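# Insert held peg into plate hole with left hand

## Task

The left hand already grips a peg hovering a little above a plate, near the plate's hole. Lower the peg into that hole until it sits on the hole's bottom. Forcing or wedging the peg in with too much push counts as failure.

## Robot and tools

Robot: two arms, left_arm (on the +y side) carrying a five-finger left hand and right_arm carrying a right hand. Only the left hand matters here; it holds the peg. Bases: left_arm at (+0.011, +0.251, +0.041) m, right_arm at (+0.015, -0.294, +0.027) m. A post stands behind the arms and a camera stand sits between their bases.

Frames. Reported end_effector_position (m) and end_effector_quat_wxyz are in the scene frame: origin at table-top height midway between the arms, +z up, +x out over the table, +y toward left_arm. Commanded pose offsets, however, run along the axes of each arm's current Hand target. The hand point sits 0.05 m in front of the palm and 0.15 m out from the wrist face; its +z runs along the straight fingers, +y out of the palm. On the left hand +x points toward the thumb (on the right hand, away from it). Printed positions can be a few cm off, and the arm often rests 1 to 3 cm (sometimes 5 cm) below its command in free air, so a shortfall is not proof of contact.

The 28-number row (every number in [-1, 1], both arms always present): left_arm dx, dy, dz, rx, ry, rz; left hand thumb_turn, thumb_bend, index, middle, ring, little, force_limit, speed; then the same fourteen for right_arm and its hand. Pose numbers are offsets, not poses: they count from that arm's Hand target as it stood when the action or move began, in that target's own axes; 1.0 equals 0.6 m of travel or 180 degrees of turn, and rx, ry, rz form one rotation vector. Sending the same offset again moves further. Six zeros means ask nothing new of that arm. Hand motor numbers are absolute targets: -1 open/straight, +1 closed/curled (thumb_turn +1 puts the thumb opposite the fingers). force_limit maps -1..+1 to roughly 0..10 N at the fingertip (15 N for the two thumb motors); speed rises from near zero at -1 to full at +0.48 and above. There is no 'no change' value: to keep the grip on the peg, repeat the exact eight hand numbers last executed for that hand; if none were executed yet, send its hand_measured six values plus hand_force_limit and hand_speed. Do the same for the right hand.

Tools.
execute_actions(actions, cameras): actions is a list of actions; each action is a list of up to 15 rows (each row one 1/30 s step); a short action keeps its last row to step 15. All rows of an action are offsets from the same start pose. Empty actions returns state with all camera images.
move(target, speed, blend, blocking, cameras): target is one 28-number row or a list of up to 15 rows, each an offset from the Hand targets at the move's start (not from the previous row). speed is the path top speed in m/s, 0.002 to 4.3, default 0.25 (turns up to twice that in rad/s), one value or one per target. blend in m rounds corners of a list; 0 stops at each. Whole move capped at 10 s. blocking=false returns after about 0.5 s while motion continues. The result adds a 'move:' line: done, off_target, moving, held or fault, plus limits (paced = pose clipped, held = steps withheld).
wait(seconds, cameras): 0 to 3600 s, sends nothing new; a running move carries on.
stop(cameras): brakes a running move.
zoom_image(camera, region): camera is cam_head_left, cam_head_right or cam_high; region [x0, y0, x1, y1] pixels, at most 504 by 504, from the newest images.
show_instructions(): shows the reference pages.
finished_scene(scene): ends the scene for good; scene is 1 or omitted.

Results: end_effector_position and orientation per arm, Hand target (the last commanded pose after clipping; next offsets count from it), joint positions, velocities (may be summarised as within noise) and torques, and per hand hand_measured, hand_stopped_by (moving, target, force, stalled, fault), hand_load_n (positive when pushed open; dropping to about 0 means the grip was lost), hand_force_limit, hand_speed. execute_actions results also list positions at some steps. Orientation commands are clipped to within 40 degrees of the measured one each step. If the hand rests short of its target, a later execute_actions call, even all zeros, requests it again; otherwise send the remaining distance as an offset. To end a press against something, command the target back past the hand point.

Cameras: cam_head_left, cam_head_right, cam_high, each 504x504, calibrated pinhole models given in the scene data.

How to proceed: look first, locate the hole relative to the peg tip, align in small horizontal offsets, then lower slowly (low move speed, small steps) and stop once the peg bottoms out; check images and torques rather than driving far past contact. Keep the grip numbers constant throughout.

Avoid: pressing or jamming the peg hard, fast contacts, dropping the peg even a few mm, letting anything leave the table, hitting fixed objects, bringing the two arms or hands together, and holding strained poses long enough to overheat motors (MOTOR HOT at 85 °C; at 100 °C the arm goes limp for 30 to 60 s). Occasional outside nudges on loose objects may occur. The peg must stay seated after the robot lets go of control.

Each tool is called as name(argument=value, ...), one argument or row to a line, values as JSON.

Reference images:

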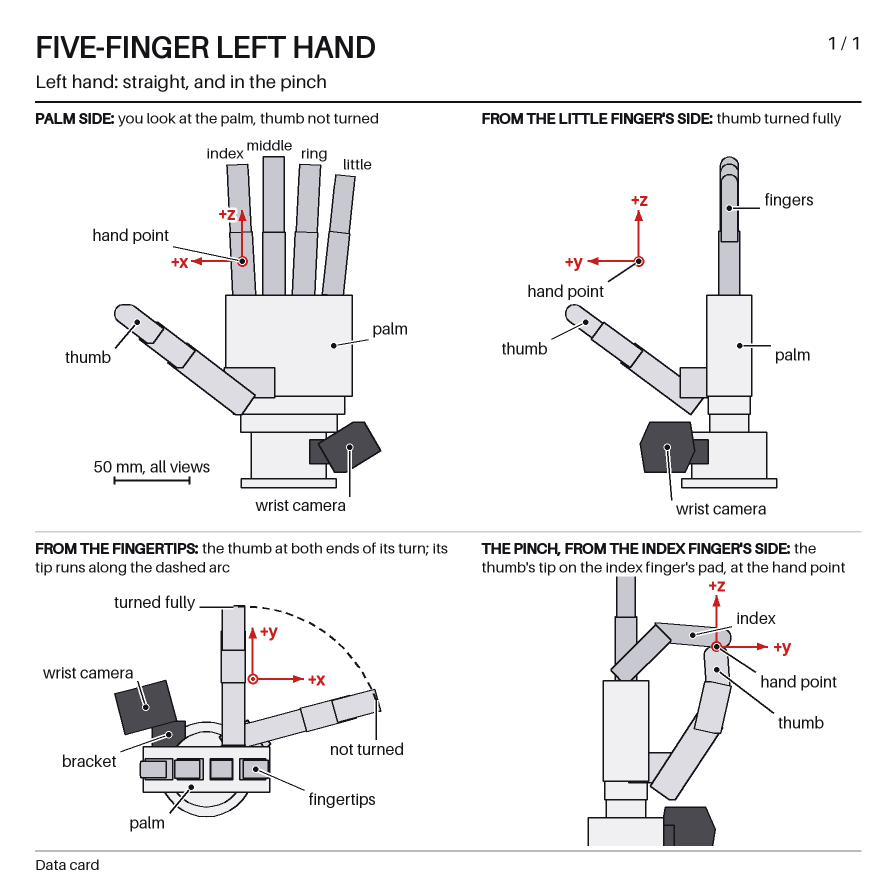

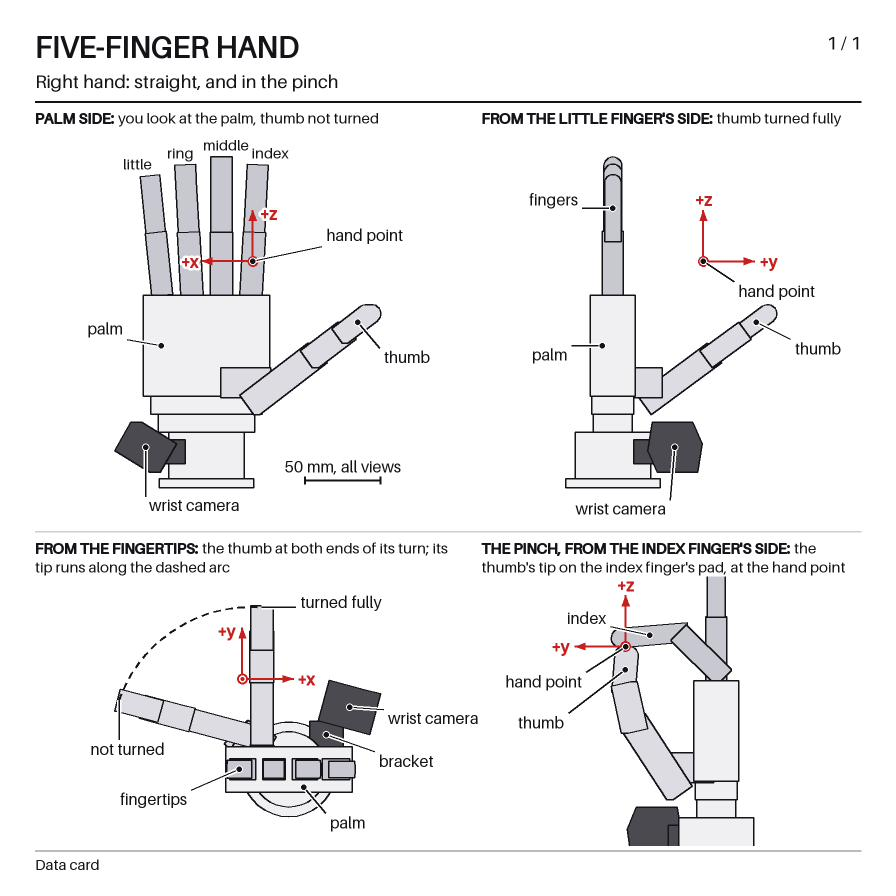

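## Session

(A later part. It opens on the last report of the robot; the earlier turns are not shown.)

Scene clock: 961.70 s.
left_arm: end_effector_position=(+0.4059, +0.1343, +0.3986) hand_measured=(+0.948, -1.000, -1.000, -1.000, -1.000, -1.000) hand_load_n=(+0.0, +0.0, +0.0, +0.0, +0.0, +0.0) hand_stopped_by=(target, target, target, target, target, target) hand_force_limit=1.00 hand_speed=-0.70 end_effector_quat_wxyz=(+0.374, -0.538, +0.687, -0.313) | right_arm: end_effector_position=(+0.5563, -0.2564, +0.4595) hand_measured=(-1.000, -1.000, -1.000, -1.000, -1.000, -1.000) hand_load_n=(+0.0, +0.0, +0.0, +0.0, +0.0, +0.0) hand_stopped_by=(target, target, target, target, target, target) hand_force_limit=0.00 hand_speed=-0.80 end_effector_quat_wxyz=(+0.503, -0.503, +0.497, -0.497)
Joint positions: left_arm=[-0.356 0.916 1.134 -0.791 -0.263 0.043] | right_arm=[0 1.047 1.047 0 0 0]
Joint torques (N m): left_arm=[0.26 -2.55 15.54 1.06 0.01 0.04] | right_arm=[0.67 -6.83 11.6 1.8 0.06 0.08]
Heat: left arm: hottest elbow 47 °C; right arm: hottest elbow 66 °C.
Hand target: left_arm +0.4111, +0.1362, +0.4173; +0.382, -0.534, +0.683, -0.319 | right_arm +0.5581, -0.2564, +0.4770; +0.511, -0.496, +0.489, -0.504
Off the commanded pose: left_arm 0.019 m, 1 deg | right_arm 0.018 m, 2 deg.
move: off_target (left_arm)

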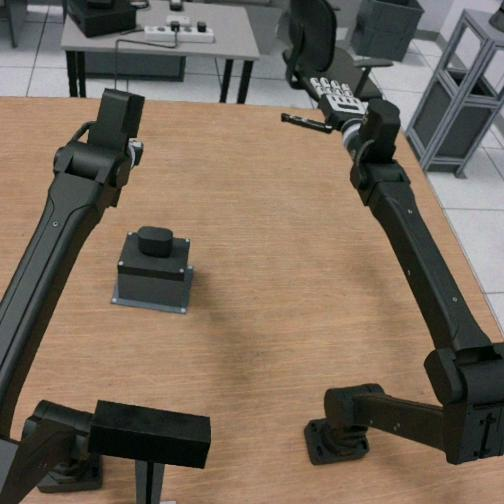

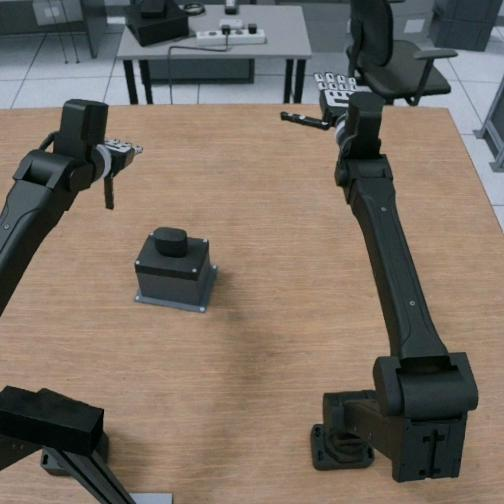

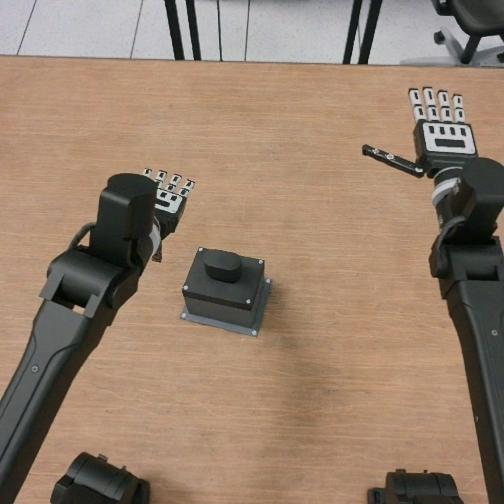

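move(
  target=[
    [0.1344,0.0742,0.0998,0,0,0,0.948,-1,-1,-1,0.4,0.4,1,-0.7,0,0,0,0,0,0,-1,-1,-1,-1,-1,-1,0,-0.8],
    [0.155,0.1641,0.1896,0,0,0,0.948,-1,-1,-1,0.4,0.4,1,-0.7,0,0,0,0,0,0,-1,-1,-1,-1,-1,-1,0,-0.8],
  ],
  speed=0.15,
  blend=0.02,
  cameras=["all"],
)

zoom_image(
  camera="cam_head_right",
  region=[130, 200, 200, 270],
)

Scene clock: 1042.53 s.
left_arm: end_effector_position=(+0.4444, +0.0648, +0.2553) hand_measured=(+0.948, -1.000, -1.000, -1.000, +0.400, +0.400) hand_load_n=(+0.0, +0.0, +0.0, +0.0, +0.0, +0.0) hand_stopped_by=(target, target, target, target, target, target) hand_force_limit=1.00 hand_speed=-0.70 end_effector_quat_wxyz=(+0.379, -0.533, +0.690, -0.311) | right_arm: end_effector_position=(+0.5563, -0.2564, +0.4595) hand_measured=(-1.000, -1.000, -1.000, -1.000, -1.000, -1.000) hand_load_n=(+0.0, +0.0, +0.0, +0.0, +0.0, +0.0) hand_stopped_by=(target, target, target, target, target, target) hand_force_limit=0.00 hand_speed=-0.80 end_effector_quat_wxyz=(+0.503, -0.503, +0.497, -0.497)
Joint positions: left_arm=[-0.514 1.101 0.873 -0.371 -0.399 -0.033] | right_arm=[0 1.047 1.047 0 0 0]
Joint torques (N m): left_arm=[0.03 -5.07 11.85 2.1 -0.06 -0.11] | right_arm=[0.73 -6.77 11.6 1.8 0.06 0.07]
Heat: left arm: hottest elbow 54 °C; right arm: hottest elbow 67 °C.
Hand target: left_arm +0.4487, +0.0645, +0.2599; +0.382, -0.534, +0.683, -0.319 | right_arm +0.5581, -0.2564, +0.4770; +0.511, -0.496, +0.489, -0.504
Off the commanded pose: left_arm 0.006 m, 1 deg | right_arm 0.018 m, 2 deg.
move: done

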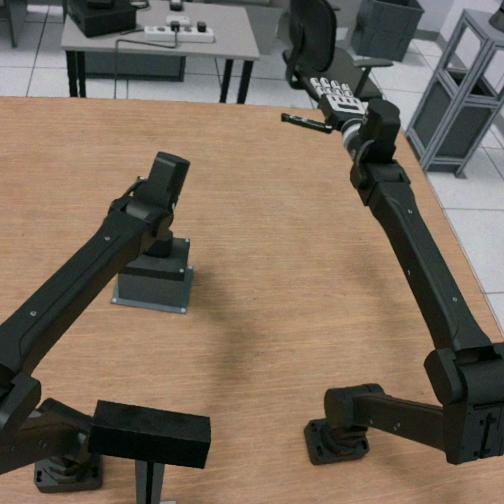

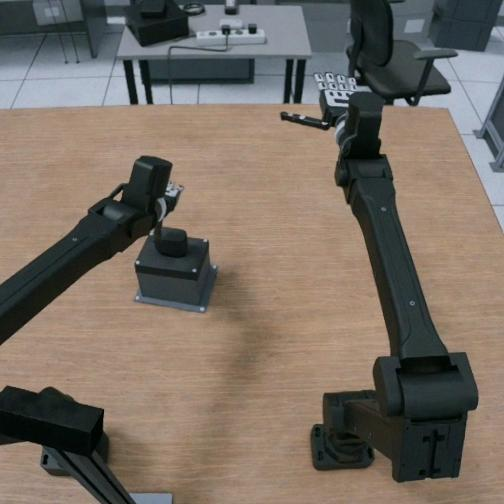

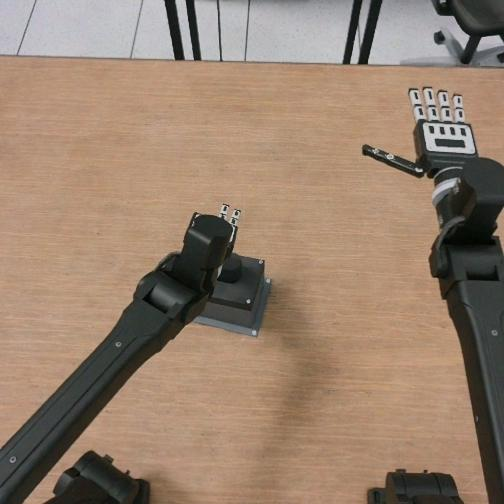

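Scaled by 7.200.

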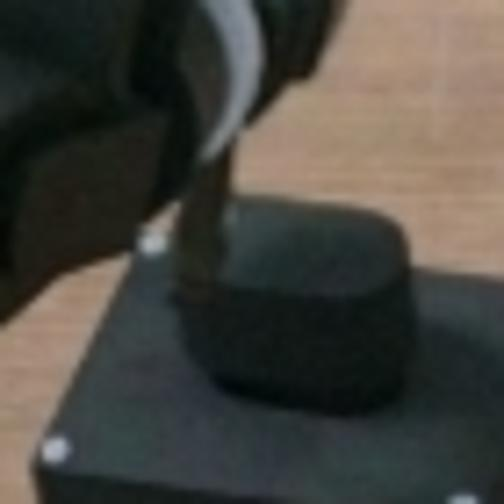

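move(
  target=[0.0456,0.0962,0.0586,0,0,0,0.948,-1,-1,-1,0.6,0.6,1,-0.7,0,0,0,0,0,0,-1,-1,-1,-1,-1,-1,0,-0.8],
  speed=0.1,
  cameras=["all"],
)

zoom_image(
  camera="cam_head_right",
  region=[130, 200, 200, 270],
)

Scene clock: 1045.73 s.
left_arm: end_effector_position=(+0.4472, +0.0577, +0.1876) hand_measured=(+0.948, -1.000, -1.000, -1.000, +0.600, +0.600) hand_load_n=(+0.0, +0.0, +0.0, +0.0, +0.0, +0.0) hand_stopped_by=(target, target, target, target, target, target) hand_force_limit=1.00 hand_speed=-0.70 end_effector_quat_wxyz=(+0.383, -0.536, +0.686, -0.311) | right_arm: end_effector_position=(+0.5563, -0.2564, +0.4595) hand_measured=(-1.000, -1.000, -1.000, -1.000, -1.000, -1.000) hand_load_n=(-0.5, +0.0, +0.0, +0.0, +0.0, +0.0) hand_stopped_by=(target, target, target, target, target, target) hand_force_limit=0.00 hand_speed=-0.80 end_effector_quat_wxyz=(+0.503, -0.503, +0.497, -0.497)
Joint positions: left_arm=[-0.533 1.187 0.746 -0.159 -0.425 -0.05] | right_arm=[0 1.047 1.047 0 0 0]
Joint torques (N m): left_arm=[-1.67 -5.13 10.84 2.06 -0.31 -0.18] | right_arm=[0.56 -6.77 11.62 1.8 0.06 0.07]
Heat: left arm: hottest elbow 53 °C; right arm: hottest elbow 67 °C.
Hand target: left_arm +0.4472, +0.0498, +0.1886; +0.382, -0.534, +0.683, -0.320 | right_arm +0.5581, -0.2564, +0.4770; +0.511, -0.496, +0.489, -0.504
Off the commanded pose: left_arm 0.008 m, 1 deg | right_arm 0.018 m, 2 deg.
move: done

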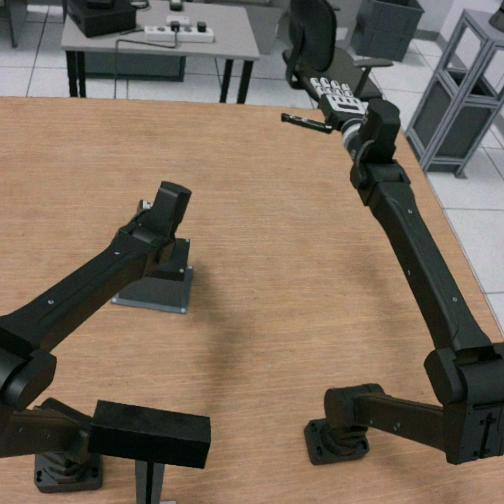

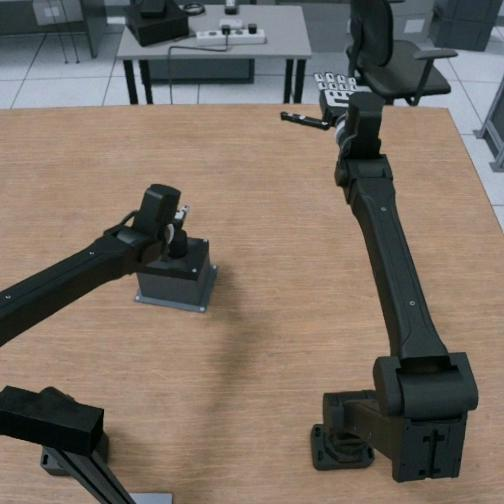

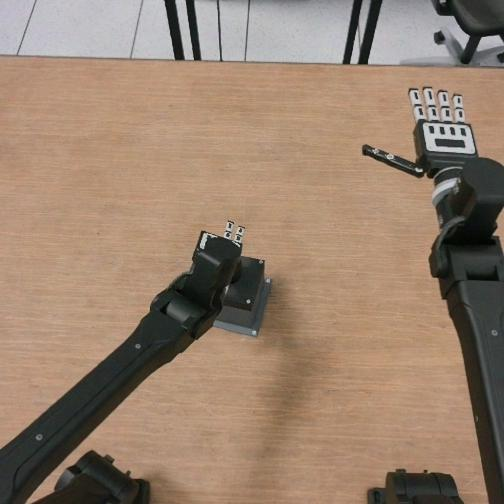

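Scaled by 7.200.

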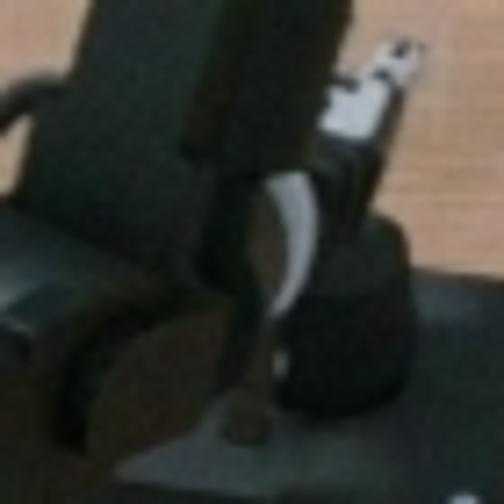

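move(
  target=[0.0015,0.0070,0.0042,0,0,0,0.948,-1,-1,-1,0.6,0.6,1,-0.7,0,0,0,0,0,0,-1,-1,-1,-1,-1,-1,0,-0.8],
  speed=0.05,
  cameras=["cam_head_right","cam_head_left"],
)

zoom_image(
  camera="cam_head_right",
  region=[130, 200, 200, 270],
)

Scene clock: 1050.40 s.
left_arm: end_effector_position=(+0.4482, +0.0572, +0.1865) hand_measured=(+0.948, -1.000, -1.000, -1.000, +0.600, +0.600) hand_load_n=(+0.5, +0.0, +0.0, +0.0, +0.0, +0.0) hand_stopped_by=(target, target, target, target, target, target) hand_force_limit=1.00 hand_speed=-0.70 end_effector_quat_wxyz=(+0.384, -0.536, +0.683, -0.314) | right_arm: end_effector_position=(+0.5563, -0.2564, +0.4595) hand_measured=(-1.000, -1.000, -1.000, -1.000, -1.000, -1.000) hand_load_n=(-0.5, +0.0, +0.0, +0.0, +0.0, +0.0) hand_stopped_by=(target, target, target, target, target, target) hand_force_limit=0.00 hand_speed=-0.80 end_effector_quat_wxyz=(+0.503, -0.503, +0.497, -0.497)
Joint positions: left_arm=[-0.533 1.189 0.741 -0.143 -0.425 -0.05] | right_arm=[0 1.047 1.047 0 0 0]
Joint torques (N m): left_arm=[-1.67 -4.84 10.48 2.13 -0.32 -0.19] | right_arm=[0.62 -6.71 11.63 1.78 0.05 0.08]
Heat: left arm: hottest elbow 52 °C; right arm: hottest elbow 67 °C.
Hand target: left_arm +0.4473, +0.0498, +0.1835; +0.382, -0.534, +0.683, -0.319 | right_arm +0.5581, -0.2564, +0.4770; +0.511, -0.496, +0.489, -0.504
Off the commanded pose: left_arm 0.008 m, 1 deg | right_arm 0.018 m, 2 deg.
move: done
Images, in order (width x height): cam_head_left 504x504, cam_head_right 504x504.

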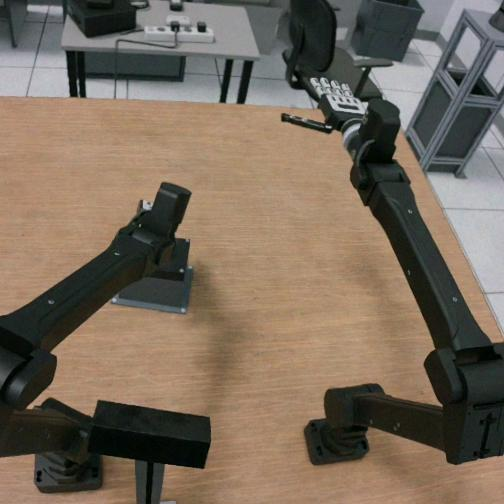

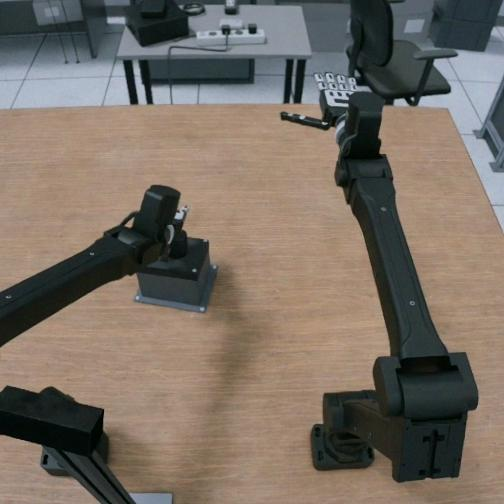

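Scaled by 7.200.

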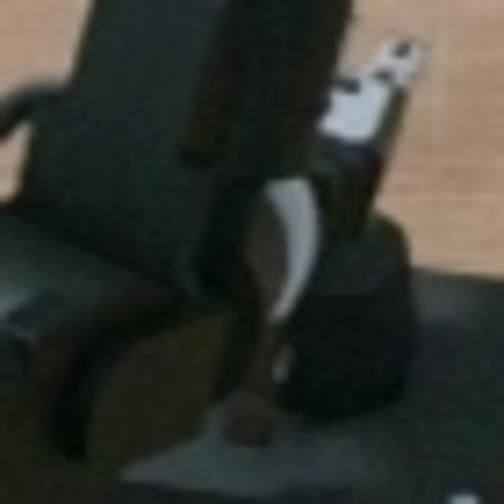

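move(
  target=[
    [-0.0138,-0.0650,-0.0390,0,0,0,0.948,-1,-1,-1,-1,-1,1,-0.7,0,0,0,0,0,0,-1,-1,-1,-1,-1,-1,0,-0.8],
  ],
  speed=0.1,
)

move(
  target=[0.0123,0.0580,0.0348,0,0,0,0.948,-1,-1,-1,-1,-1,1,-0.7,0,0,0,0,0,0,-1,-1,-1,-1,-1,-1,0,-0.8],
  speed=0.1,
  cameras=["all"],
)

Scene clock: 1058.23 s.
left_arm: end_effector_position=(+0.4369, +0.0636, +0.2043) hand_measured=(+0.948, -1.000, -1.000, -1.000, -1.000, -1.000) hand_load_n=(+0.0, +0.0, +0.0, +0.0, +0.0, +0.0) hand_stopped_by=(target, target, target, target, target, target) hand_force_limit=1.00 hand_speed=-0.70 end_effector_quat_wxyz=(+0.378, -0.537, +0.692, -0.299) | right_arm: end_effector_position=(+0.5563, -0.2564, +0.4595) hand_measured=(-1.000, -1.000, -1.000, -1.000, -1.000, -1.000) hand_load_n=(+0.0, +0.0, +0.0, +0.0, +0.0, +0.0) hand_stopped_by=(target, target, target, target, target, target) hand_force_limit=0.00 hand_speed=-0.80 end_effector_quat_wxyz=(+0.503, -0.503, +0.497, -0.497)
Joint positions: left_arm=[-0.533 1.141 0.775 -0.262 -0.425 -0.051] | right_arm=[0 1.047 1.047 0 0 0]
Joint torques (N m): left_arm=[-1.73 -5.36 15.56 0.96 -0.32 -0.18] | right_arm=[0.73 -6.83 11.63 1.81 0.05 0.07]
Heat: left arm: hottest elbow 52 °C; right arm: hottest elbow 67 °C.
Hand target: left_arm +0.4471, +0.0498, +0.2298; +0.382, -0.534, +0.683, -0.319 | right_arm +0.5581, -0.2564, +0.4770; +0.511, -0.496, +0.489, -0.504
Off the commanded pose: left_arm 0.031 m, 3 deg | right_arm 0.018 m, 2 deg.
move: off_target (left_arm)

Scene clock: 1059.20 s.
left_arm: end_effector_position=(+0.4468, +0.0579, +0.1870) hand_measured=(+0.948, -1.000, -1.000, -1.000, -1.000, -1.000) hand_load_n=(+0.0, +0.0, +0.0, +0.0, +0.0, +0.0) hand_stopped_by=(target, target, target, target, target, target) hand_force_limit=1.00 hand_speed=-0.70 end_effector_quat_wxyz=(+0.382, -0.536, +0.685, -0.310) | right_arm: end_effector_position=(+0.5563, -0.2564, +0.4595) hand_measured=(-1.000, -1.000, -1.000, -1.000, -1.000, -1.000) hand_load_n=(+0.0, +0.0, +0.0, +0.0, +0.0, -0.5) hand_stopped_by=(target, target, target, target, target, target) hand_force_limit=0.00 hand_speed=-0.80 end_effector_quat_wxyz=(+0.503, -0.503, +0.497, -0.497)
Joint positions: left_arm=[-0.533 1.187 0.745 -0.159 -0.425 -0.051] | right_arm=[0 1.047 1.047 0 0 0]
Joint torques (N m): left_arm=[-1.67 -5.13 10.91 2.04 -0.3 -0.18] | right_arm=[0.85 -6.77 11.63 1.78 0.05 0.07]
Heat: left arm: hottest elbow 52 °C; right arm: hottest elbow 67 °C.
Hand target: left_arm +0.4472, +0.0498, +0.1886; +0.382, -0.534, +0.683, -0.320 | right_arm +0.5581, -0.2564, +0.4770; +0.511, -0.496, +0.489, -0.504
Off the commanded pose: left_arm 0.008 m, 1 deg | right_arm 0.018 m, 2 deg.
move: done

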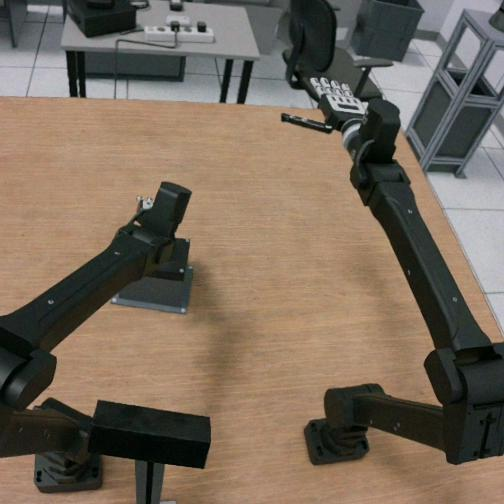

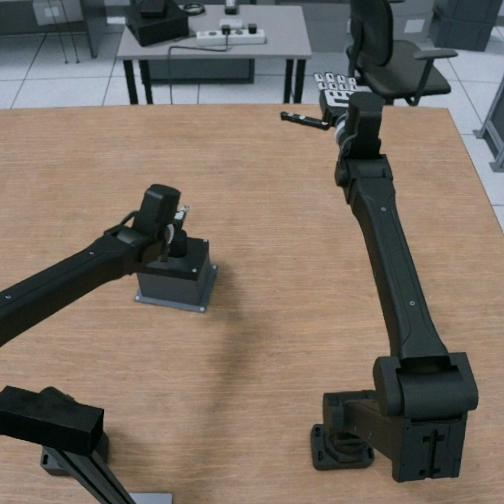

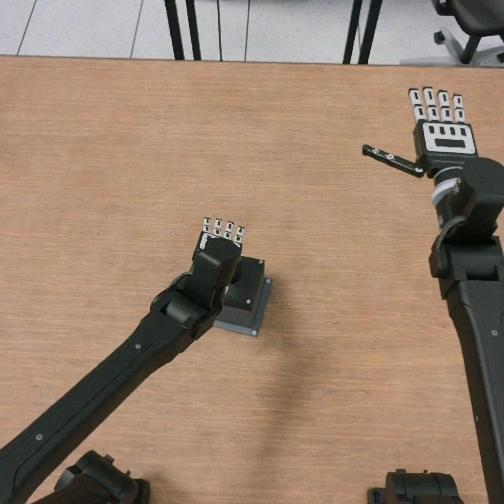

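zoom_image(
  camera="cam_head_right",
  region=[135, 205, 195, 265],
)

zoom_image(
  camera="cam_high",
  region=[190, 220, 260, 290],
)

zoom_image(
  camera="cam_head_left",
  region=[130, 190, 200, 260],
)

Scaled by 8.400.

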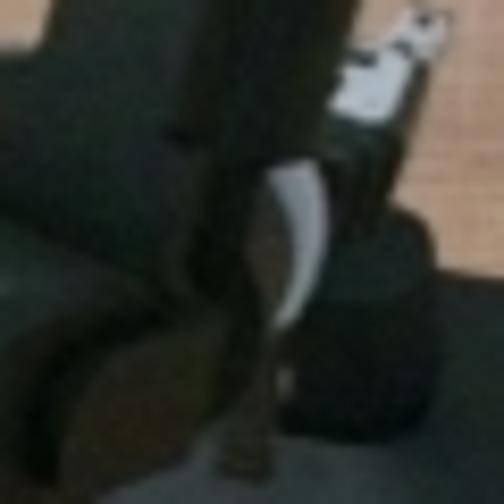

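Scaled by 7.200.

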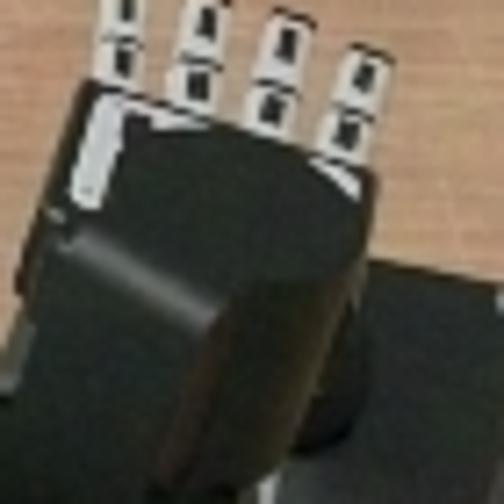

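Scaled by 7.200.

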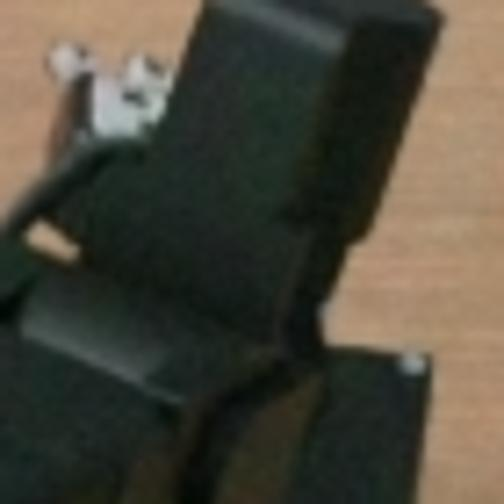

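move(
  target=[
    [-0.0123,-0.0577,-0.0345,0,0,0,0.948,-1,-1,-1,-1,-1,1,-0.7,0,0,0,0,0,0,-1,-1,-1,-1,-1,-1,0,-0.8],
    [-0.0041,-0.0118,-0.0096,0,0,0,0.948,-1,-1,-1,-1,-1,1,-0.7,0,0,0,0,0,0,-1,-1,-1,-1,-1,-1,0,-0.8],
  ],
  speed=0.08,
)

move(
  target=[0,0,0,0,0,0,0.948,-0.5,-0.4,-0.4,-1,-1,1,-0.7,0,0,0,0,0,0,-1,-1,-1,-1,-1,-1,0,-0.8],
  speed=0.08,
  cameras=["cam_head_right","cam_high"],
)

zoom_image(
  camera="cam_head_right",
  region=[135, 205, 195, 265],
)

Scene clock: 1079.67 s.
left_arm: end_effector_position=(+0.4462, +0.0582, +0.1990) hand_measured=(+0.948, -1.000, -1.000, -1.000, -1.000, -1.000) hand_load_n=(+0.0, +0.0, -0.5, +0.0, +0.0, +0.0) hand_stopped_by=(target, target, target, target, target, target) hand_force_limit=1.00 hand_speed=-0.70 end_effector_quat_wxyz=(+0.383, -0.536, +0.684, -0.312) | right_arm: end_effector_position=(+0.5563, -0.2564, +0.4595) hand_measured=(-1.000, -1.000, -1.000, -1.000, -1.000, -1.000) hand_load_n=(-0.5, +0.0, -0.5, +0.0, +0.0, +0.0) hand_stopped_by=(target, target, target, target, target, target) hand_force_limit=0.00 hand_speed=-0.80 end_effector_quat_wxyz=(+0.503, -0.503, +0.497, -0.497)
Joint positions: left_arm=[-0.533 1.167 0.762 -0.19 -0.425 -0.051] | right_arm=[0 1.047 1.047 0 0 0]
Joint torques (N m): left_arm=[-1.49 -4.84 10.84 2.09 -0.29 -0.18] | right_arm=[0.56 -6.83 11.64 1.77 0.06 0.07]
Heat: left arm: hottest elbow 50 °C; right arm: hottest elbow 68 °C.
Hand target: left_arm +0.4460, +0.0508, +0.1979; +0.382, -0.534, +0.683, -0.319 | right_arm +0.5581, -0.2564, +0.4770; +0.511, -0.496, +0.489, -0.504
Off the commanded pose: left_arm 0.008 m, 1 deg | right_arm 0.018 m, 2 deg.
move: done

Scene clock: 1081.10 s.
left_arm: end_effector_position=(+0.4463, +0.0582, +0.1991) hand_measured=(+0.948, -0.500, -0.400, -0.400, -1.000, -1.000) hand_load_n=(+0.0, +0.0, +0.0, +0.0, +0.0, +0.0) hand_stopped_by=(target, target, target, target, target, target) hand_force_limit=1.00 hand_speed=-0.70 end_effector_quat_wxyz=(+0.383, -0.536, +0.684, -0.313) | right_arm: end_effector_position=(+0.5563, -0.2564, +0.4595) hand_measured=(-1.000, -1.000, -1.000, -1.000, -1.000, -1.000) hand_load_n=(+0.0, +0.0, +0.0, +0.0, +0.0, -0.5) hand_stopped_by=(target, target, target, target, target, target) hand_force_limit=0.00 hand_speed=-0.80 end_effector_quat_wxyz=(+0.503, -0.503, +0.497, -0.497)
Joint positions: left_arm=[-0.533 1.167 0.762 -0.19 -0.425 -0.051] | right_arm=[0 1.047 1.047 0 0 0]
Joint torques (N m): left_arm=[-1.67 -4.84 10.88 2.06 -0.28 -0.17] | right_arm=[0.73 -6.71 11.6 1.83 0.06 0.07]
Heat: left arm: hottest elbow 49 °C; right arm: hottest elbow 68 °C.
Hand target: left_arm +0.4461, +0.0507, +0.1979; +0.382, -0.534, +0.683, -0.320 | right_arm +0.5581, -0.2564, +0.4770; +0.511, -0.496, +0.489, -0.504
Off the commanded pose: left_arm 0.008 m, 1 deg | right_arm 0.018 m, 2 deg.
move: done

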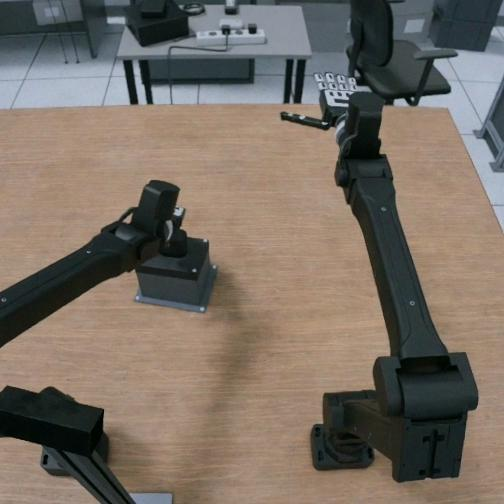

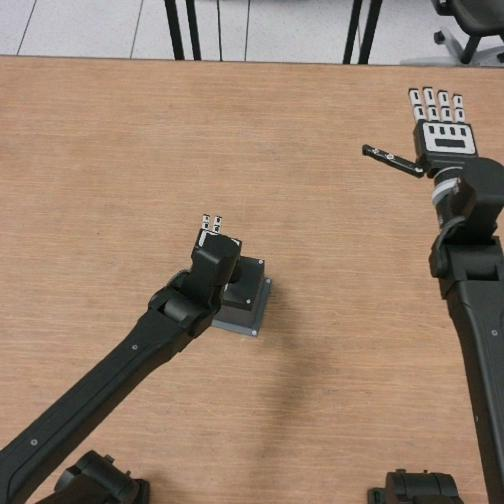

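Scaled by 8.400.

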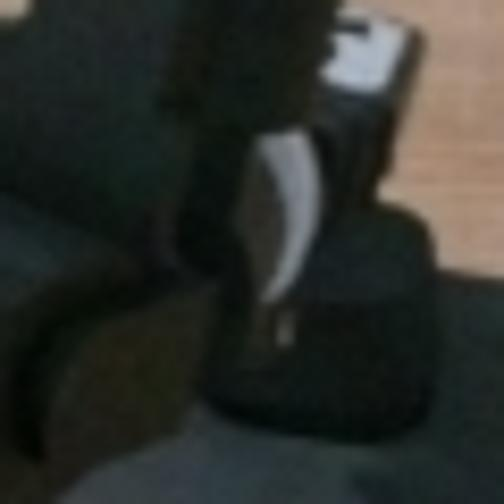

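move(
  target=[0.0040,0.0259,0.0114,0,0,0,0.948,-0.5,-0.4,-0.4,-1,-1,1,-0.7,0,0,0,0,0,0,-1,-1,-1,-1,-1,-1,0,-0.8],
  speed=0.05,
  cameras=["all"],
)

zoom_image(
  camera="cam_head_right",
  region=[135, 205, 195, 265],
)

Scene clock: 1108.93 s.
left_arm: end_effector_position=(+0.4448, +0.0591, +0.1823) hand_measured=(+0.948, -0.500, -0.400, -0.400, -1.000, -1.000) hand_load_n=(+0.0, +0.0, +0.5, +0.0, +0.0, +0.0) hand_stopped_by=(target, target, target, target, target, target) hand_force_limit=1.00 hand_speed=-0.70 end_effector_quat_wxyz=(+0.383, -0.536, +0.684, -0.313) | right_arm: end_effector_position=(+0.5563, -0.2564, +0.4595) hand_measured=(-1.000, -1.000, -1.000, -1.000, -1.000, -1.000) hand_load_n=(-0.5, +0.0, +0.0, +0.0, +0.0, +0.0) hand_stopped_by=(target, target, target, target, target, target) hand_force_limit=0.00 hand_speed=-0.80 end_effector_quat_wxyz=(+0.503, -0.503, +0.497, -0.497)
Joint positions: left_arm=[-0.533 1.185 0.727 -0.137 -0.425 -0.051] | right_arm=[0 1.047 1.047 0 0 0]
Joint torques (N m): left_arm=[-1.73 -4.89 10.55 2.09 -0.3 -0.18] | right_arm=[0.62 -6.65 11.62 1.77 0.06 0.07]
Heat: left arm: hottest elbow 47 °C; right arm: hottest elbow 68 °C.
Hand target: left_arm +0.4440, +0.0517, +0.1808; +0.382, -0.534, +0.683, -0.319 | right_arm +0.5581, -0.2564, +0.4770; +0.511, -0.496, +0.489, -0.504
Off the commanded pose: left_arm 0.008 m, 1 deg | right_arm 0.018 m, 2 deg.
move: done

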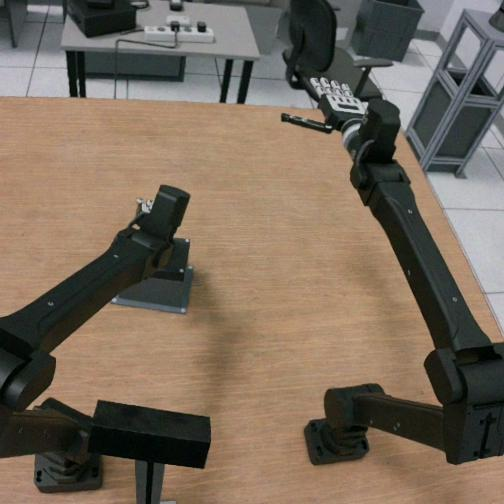

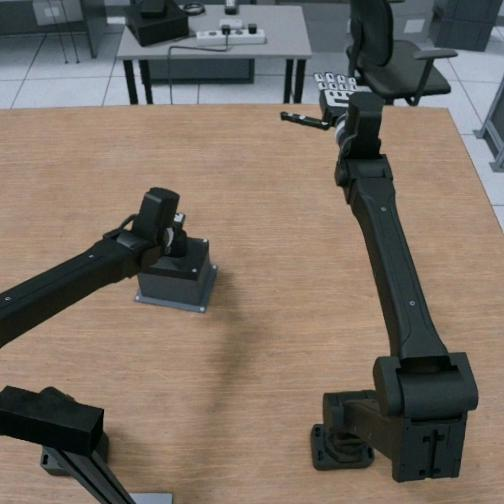

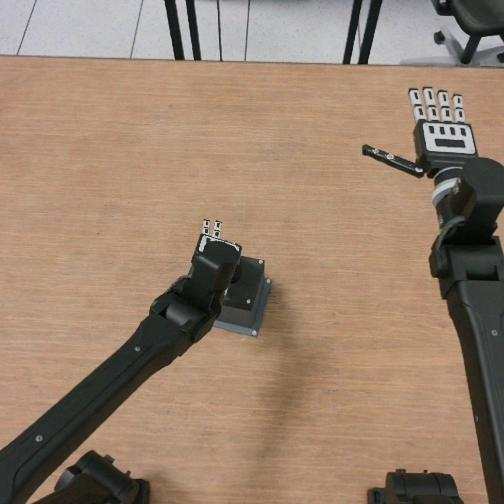

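Scaled by 8.400.

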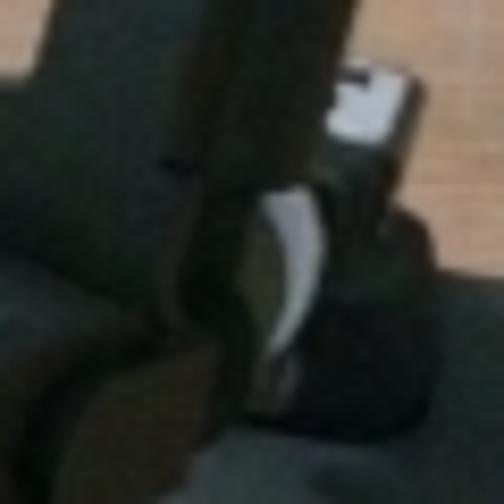

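move(
  target=[0,0,0,0,0,0,0.948,-0.28,-0.2,-0.2,-1,-1,0.6,-0.92,0,0,0,0,0,0,-1,-1,-1,-1,-1,-1,0,-0.8],
  speed=0.05,
  cameras=["all"],
)

zoom_image(
  camera="cam_head_right",
  region=[135, 205, 195, 265],
)

Scene clock: 1112.03 s.
left_arm: end_effector_position=(+0.4468, +0.0582, +0.1845) hand_measured=(+0.948, -0.404, -0.202, -0.210, -1.000, -1.000) hand_load_n=(+1.5, +11.5, +6.5, +8.0, +0.0, +0.0) hand_stopped_by=(target, force, target, force, target, target) hand_force_limit=0.60 hand_speed=-0.92 end_effector_quat_wxyz=(+0.386, -0.536, +0.681, -0.317) | right_arm: end_effector_position=(+0.5563, -0.2564, +0.4595) hand_measured=(-1.000, -1.000, -1.000, -1.000, -1.000, -1.000) hand_load_n=(+0.0, +0.0, -0.5, +0.0, +0.0, +0.0) hand_stopped_by=(target, target, target, target, target, target) hand_force_limit=0.00 hand_speed=-0.80 end_effector_quat_wxyz=(+0.503, -0.503, +0.497, -0.497)
Joint positions: left_arm=[-0.533 1.185 0.727 -0.125 -0.427 -0.051] | right_arm=[0 1.047 1.047 0 0 0]
Joint torques (N m): left_arm=[-1.61 -4.89 10.55 1.61 -0.24 -0.18] | right_arm=[0.5 -6.89 11.62 1.78 0.06 0.07]
Heat: left arm: hottest elbow 47 °C; right arm: hottest elbow 68 °C.
Hand target: left_arm +0.4441, +0.0518, +0.1809; +0.382, -0.534, +0.683, -0.319 | right_arm +0.5581, -0.2564, +0.4770; +0.511, -0.496, +0.489, -0.504
Off the commanded pose: left_arm 0.008 m, 1 deg | right_arm 0.018 m, 2 deg.
move: done

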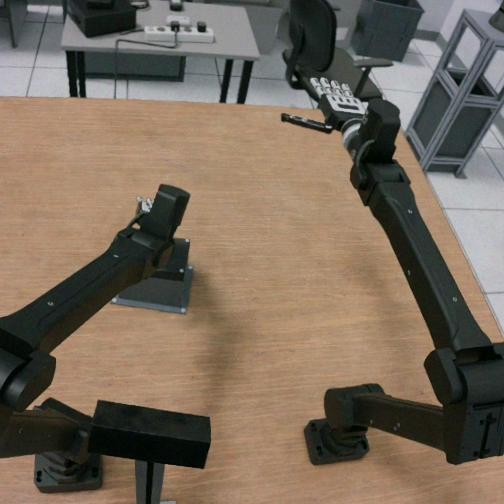

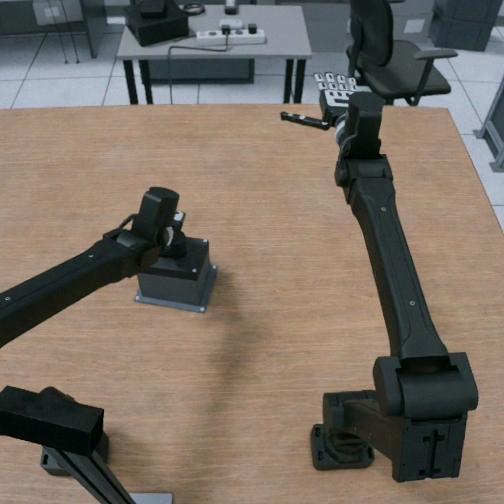

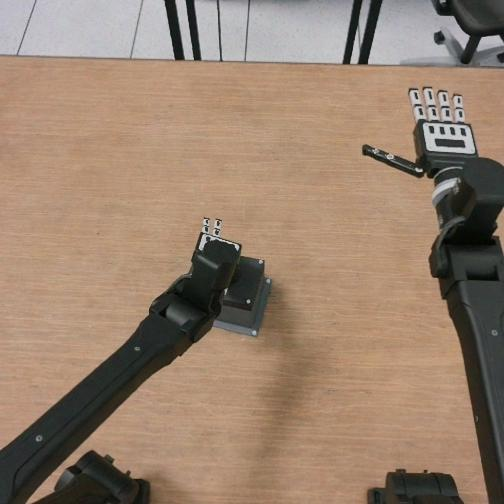

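Scaled by 8.400.

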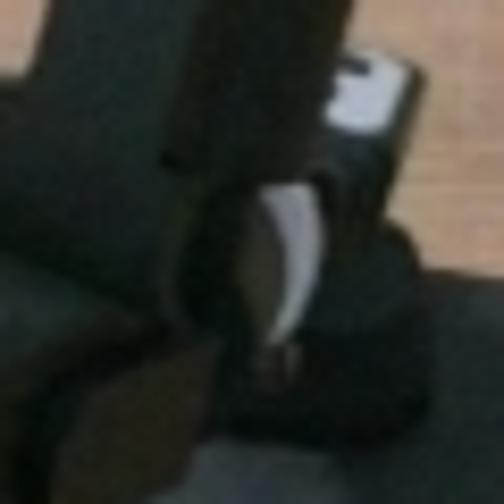

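move(
  target=[0.0024,0.0113,0.0067,0,0,0,0.948,-0.28,-0.2,-0.2,-1,-1,0.6,-0.92,0,0,0,0,0,0,-1,-1,-1,-1,-1,-1,0,-0.8],
  speed=0.04,
)

move(
  target=[0.0018,0.0084,0.0050,0,0,0,0.948,-0.28,-0.2,-0.2,-1,-1,0.6,-0.92,0,0,0,0,0,0,-1,-1,-1,-1,-1,-1,0,-0.8],
  speed=0.04,
  cameras=["all"],
)

zoom_image(
  camera="cam_head_right",
  region=[135, 205, 195, 265],
)

Scene clock: 1117.03 s.
left_arm: end_effector_position=(+0.4474, +0.0581, +0.1841) hand_measured=(+0.948, -0.404, -0.202, -0.210, -1.000, -1.000) hand_load_n=(+1.0, +11.0, +6.5, +7.0, +0.0, +0.5) hand_stopped_by=(target, force, target, force, target, target) hand_force_limit=0.60 hand_speed=-0.92 end_effector_quat_wxyz=(+0.388, -0.536, +0.678, -0.320) | right_arm: end_effector_position=(+0.5563, -0.2564, +0.4595) hand_measured=(-1.000, -1.000, -1.000, -1.000, -1.000, -1.000) hand_load_n=(+0.0, +0.0, -0.5, +0.0, -0.5, +0.0) hand_stopped_by=(target, target, target, target, target, target) hand_force_limit=0.00 hand_speed=-0.80 end_effector_quat_wxyz=(+0.503, -0.503, +0.497, -0.497)
Joint positions: left_arm=[-0.533 1.185 0.72 -0.11 -0.428 -0.051] | right_arm=[0 1.047 1.047 0 0 0]
Joint torques (N m): left_arm=[-1.67 -4.19 9.78 2 -0.18 -0.17] | right_arm=[0.5 -6.77 11.62 1.77 0.06 0.08]
Heat: left arm: hottest elbow 47 °C; right arm: hottest elbow 68 °C.
Hand target: left_arm +0.4440, +0.0518, +0.1728; +0.382, -0.534, +0.683, -0.319 | right_arm +0.5581, -0.2564, +0.4770; +0.511, -0.496, +0.489, -0.504
Off the commanded pose: left_arm 0.013 m, 1 deg | right_arm 0.018 m, 2 deg.
move: off_target (left_arm)

Scene clock: 1117.53 s.
left_arm: end_effector_position=(+0.4483, +0.0579, +0.1830) hand_measured=(+0.948, -0.404, -0.202, -0.210, -1.000, -1.000) hand_load_n=(+0.0, +11.5, +6.5, +7.0, +0.0, +0.0) hand_stopped_by=(target, force, target, force, target, target) hand_force_limit=0.60 hand_speed=-0.92 end_effector_quat_wxyz=(+0.390, -0.536, +0.676, -0.324) | right_arm: end_effector_position=(+0.5563, -0.2564, +0.4595) hand_measured=(-1.000, -1.000, -1.000, -1.000, -1.000, -1.000) hand_load_n=(-0.5, +0.0, +0.0, +0.0, +0.0, +0.0) hand_stopped_by=(target, target, target, target, target, target) hand_force_limit=0.00 hand_speed=-0.80 end_effector_quat_wxyz=(+0.503, -0.503, +0.497, -0.497)
Joint positions: left_arm=[-0.533 1.186 0.712 -0.09 -0.43 -0.051] | right_arm=[0 1.047 1.047 0 0 0]
Joint torques (N m): left_arm=[-1.79 -3.6 9.48 2.03 -0.12 -0.18] | right_arm=[0.62 -6.83 11.6 1.78 0.05 0.07]
Heat: left arm: hottest elbow 47 °C; right arm: hottest elbow 68 °C.
Hand target: left_arm +0.4440, +0.0518, +0.1669; +0.382, -0.534, +0.683, -0.320 | right_arm +0.5581, -0.2564, +0.4770; +0.511, -0.496, +0.489, -0.504
Off the commanded pose: left_arm 0.018 m, 1 deg | right_arm 0.018 m, 2 deg.
move: off_target (left_arm)

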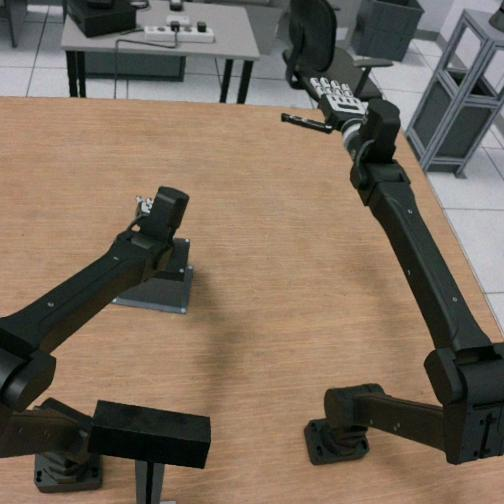

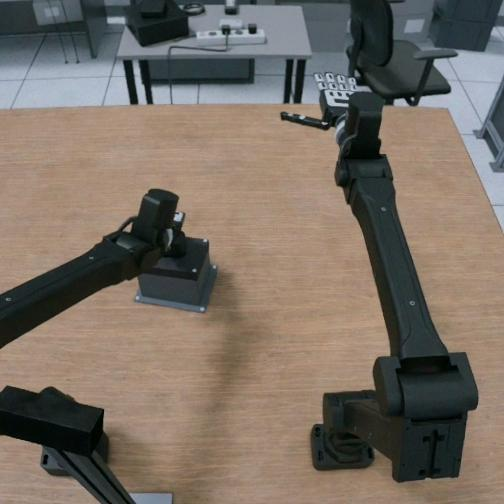

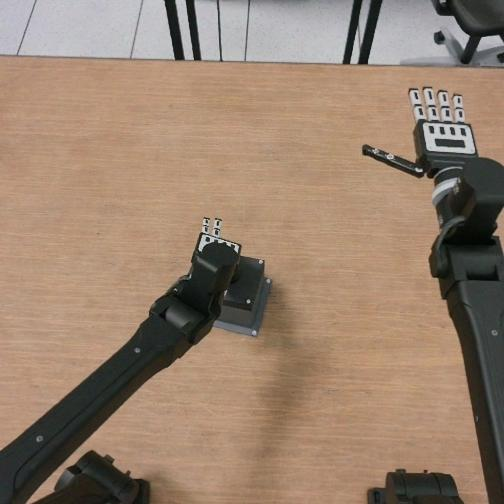

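Scaled by 8.400.

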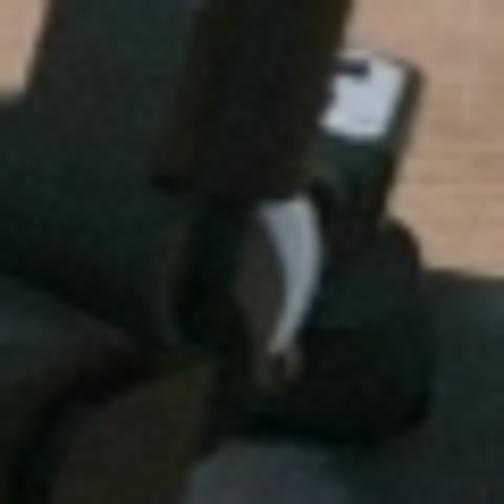

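move(
  target=[-0.0045,-0.0211,-0.0126,0,0,0,0.948,-0.28,-0.2,-0.2,-1,-1,0.6,-0.92,0,0,0,0,0,0,-1,-1,-1,-1,-1,-1,0,-0.8],
  speed=0.04,
)

move(
  target=[0,0,0,0,0,0,0.948,-0.5,-0.3,-0.3,-1,-1,0.6,-0.92,0,0,0,0,0,0,-1,-1,-1,-1,-1,-1,0,-0.8],
  speed=0.04,
  cameras=["cam_head_right"],
)

zoom_image(
  camera="cam_head_right",
  region=[135, 205, 195, 265],
)

Scene clock: 1121.47 s.
left_arm: end_effector_position=(+0.4475, +0.0584, +0.1827) hand_measured=(+0.948, -0.404, -0.202, -0.210, -1.000, -1.000) hand_load_n=(+0.5, +11.5, +7.5, +7.0, +0.0, +0.0) hand_stopped_by=(target, force, target, force, target, target) hand_force_limit=0.60 hand_speed=-0.92 end_effector_quat_wxyz=(+0.389, -0.536, +0.676, -0.323) | right_arm: end_effector_position=(+0.5563, -0.2564, +0.4595) hand_measured=(-1.000, -1.000, -1.000, -1.000, -1.000, -1.000) hand_load_n=(+0.0, +0.0, +0.0, +0.0, +0.0, +0.0) hand_stopped_by=(target, target, target, target, target, target) hand_force_limit=0.00 hand_speed=-0.80 end_effector_quat_wxyz=(+0.503, -0.503, +0.497, -0.497)
Joint positions: left_arm=[-0.533 1.185 0.712 -0.095 -0.43 -0.051] | right_arm=[0 1.047 1.047 0 0 0]
Joint torques (N m): left_arm=[-1.61 -5.07 11.9 0.28 -0.12 -0.17] | right_arm=[0.62 -6.89 11.58 1.78 0.05 0.07]
Heat: left arm: hottest elbow 47 °C; right arm: hottest elbow 68 °C.
Hand target: left_arm +0.4440, +0.0518, +0.1817; +0.382, -0.534, +0.683, -0.319 | right_arm +0.5581, -0.2564, +0.4770; +0.511, -0.496, +0.489, -0.504
Off the commanded pose: left_arm 0.008 m, 1 deg | right_arm 0.018 m, 2 deg.
move: done

Scene clock: 1122.57 s.
left_arm: end_effector_position=(+0.4447, +0.0600, +0.1794) hand_measured=(+0.948, -0.500, -0.300, -0.300, -1.000, -1.000) hand_load_n=(+0.0, +0.0, +0.0, +0.0, +0.0, +0.0) hand_stopped_by=(target, target, target, target, target, target) hand_force_limit=0.60 hand_speed=-0.92 end_effector_quat_wxyz=(+0.386, -0.536, +0.681, -0.316) | right_arm: end_effector_position=(+0.5563, -0.2564, +0.4595) hand_measured=(-1.000, -1.000, -1.000, -1.000, -1.000, -1.000) hand_load_n=(+0.0, +0.0, +0.0, +0.0, +0.0, -0.5) hand_stopped_by=(target, target, target, target, target, target) hand_force_limit=0.00 hand_speed=-0.80 end_effector_quat_wxyz=(+0.503, -0.503, +0.497, -0.497)
Joint positions: left_arm=[-0.533 1.185 0.712 -0.112 -0.43 -0.051] | right_arm=[0 1.047 1.047 0 0 0]
Joint torques (N m): left_arm=[-1.73 -5.01 11.88 0.95 -0.13 -0.17] | right_arm=[0.62 -6.77 11.64 1.83 0.06 0.07]
Heat: left arm: hottest elbow 47 °C; right arm: hottest elbow 68 °C.
Hand target: left_arm +0.4440, +0.0517, +0.1818; +0.382, -0.534, +0.683, -0.319 | right_arm +0.5581, -0.2564, +0.4770; +0.511, -0.496, +0.489, -0.504
Off the commanded pose: left_arm 0.009 m, 1 deg | right_arm 0.018 m, 2 deg.
move: done

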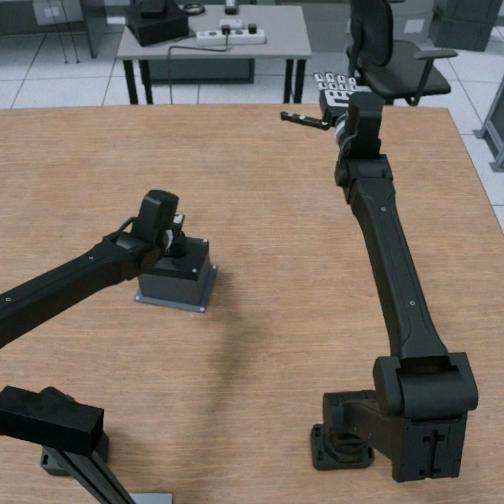

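Scaled by 8.400.

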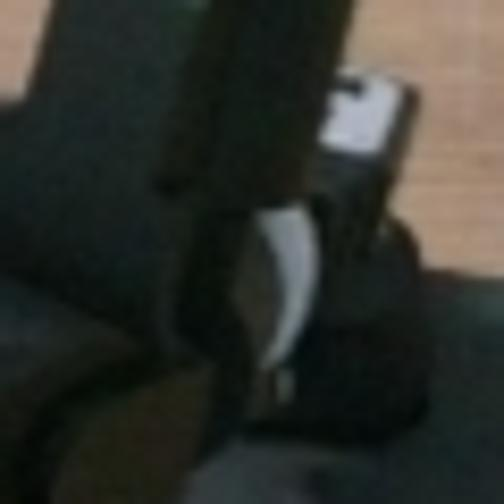

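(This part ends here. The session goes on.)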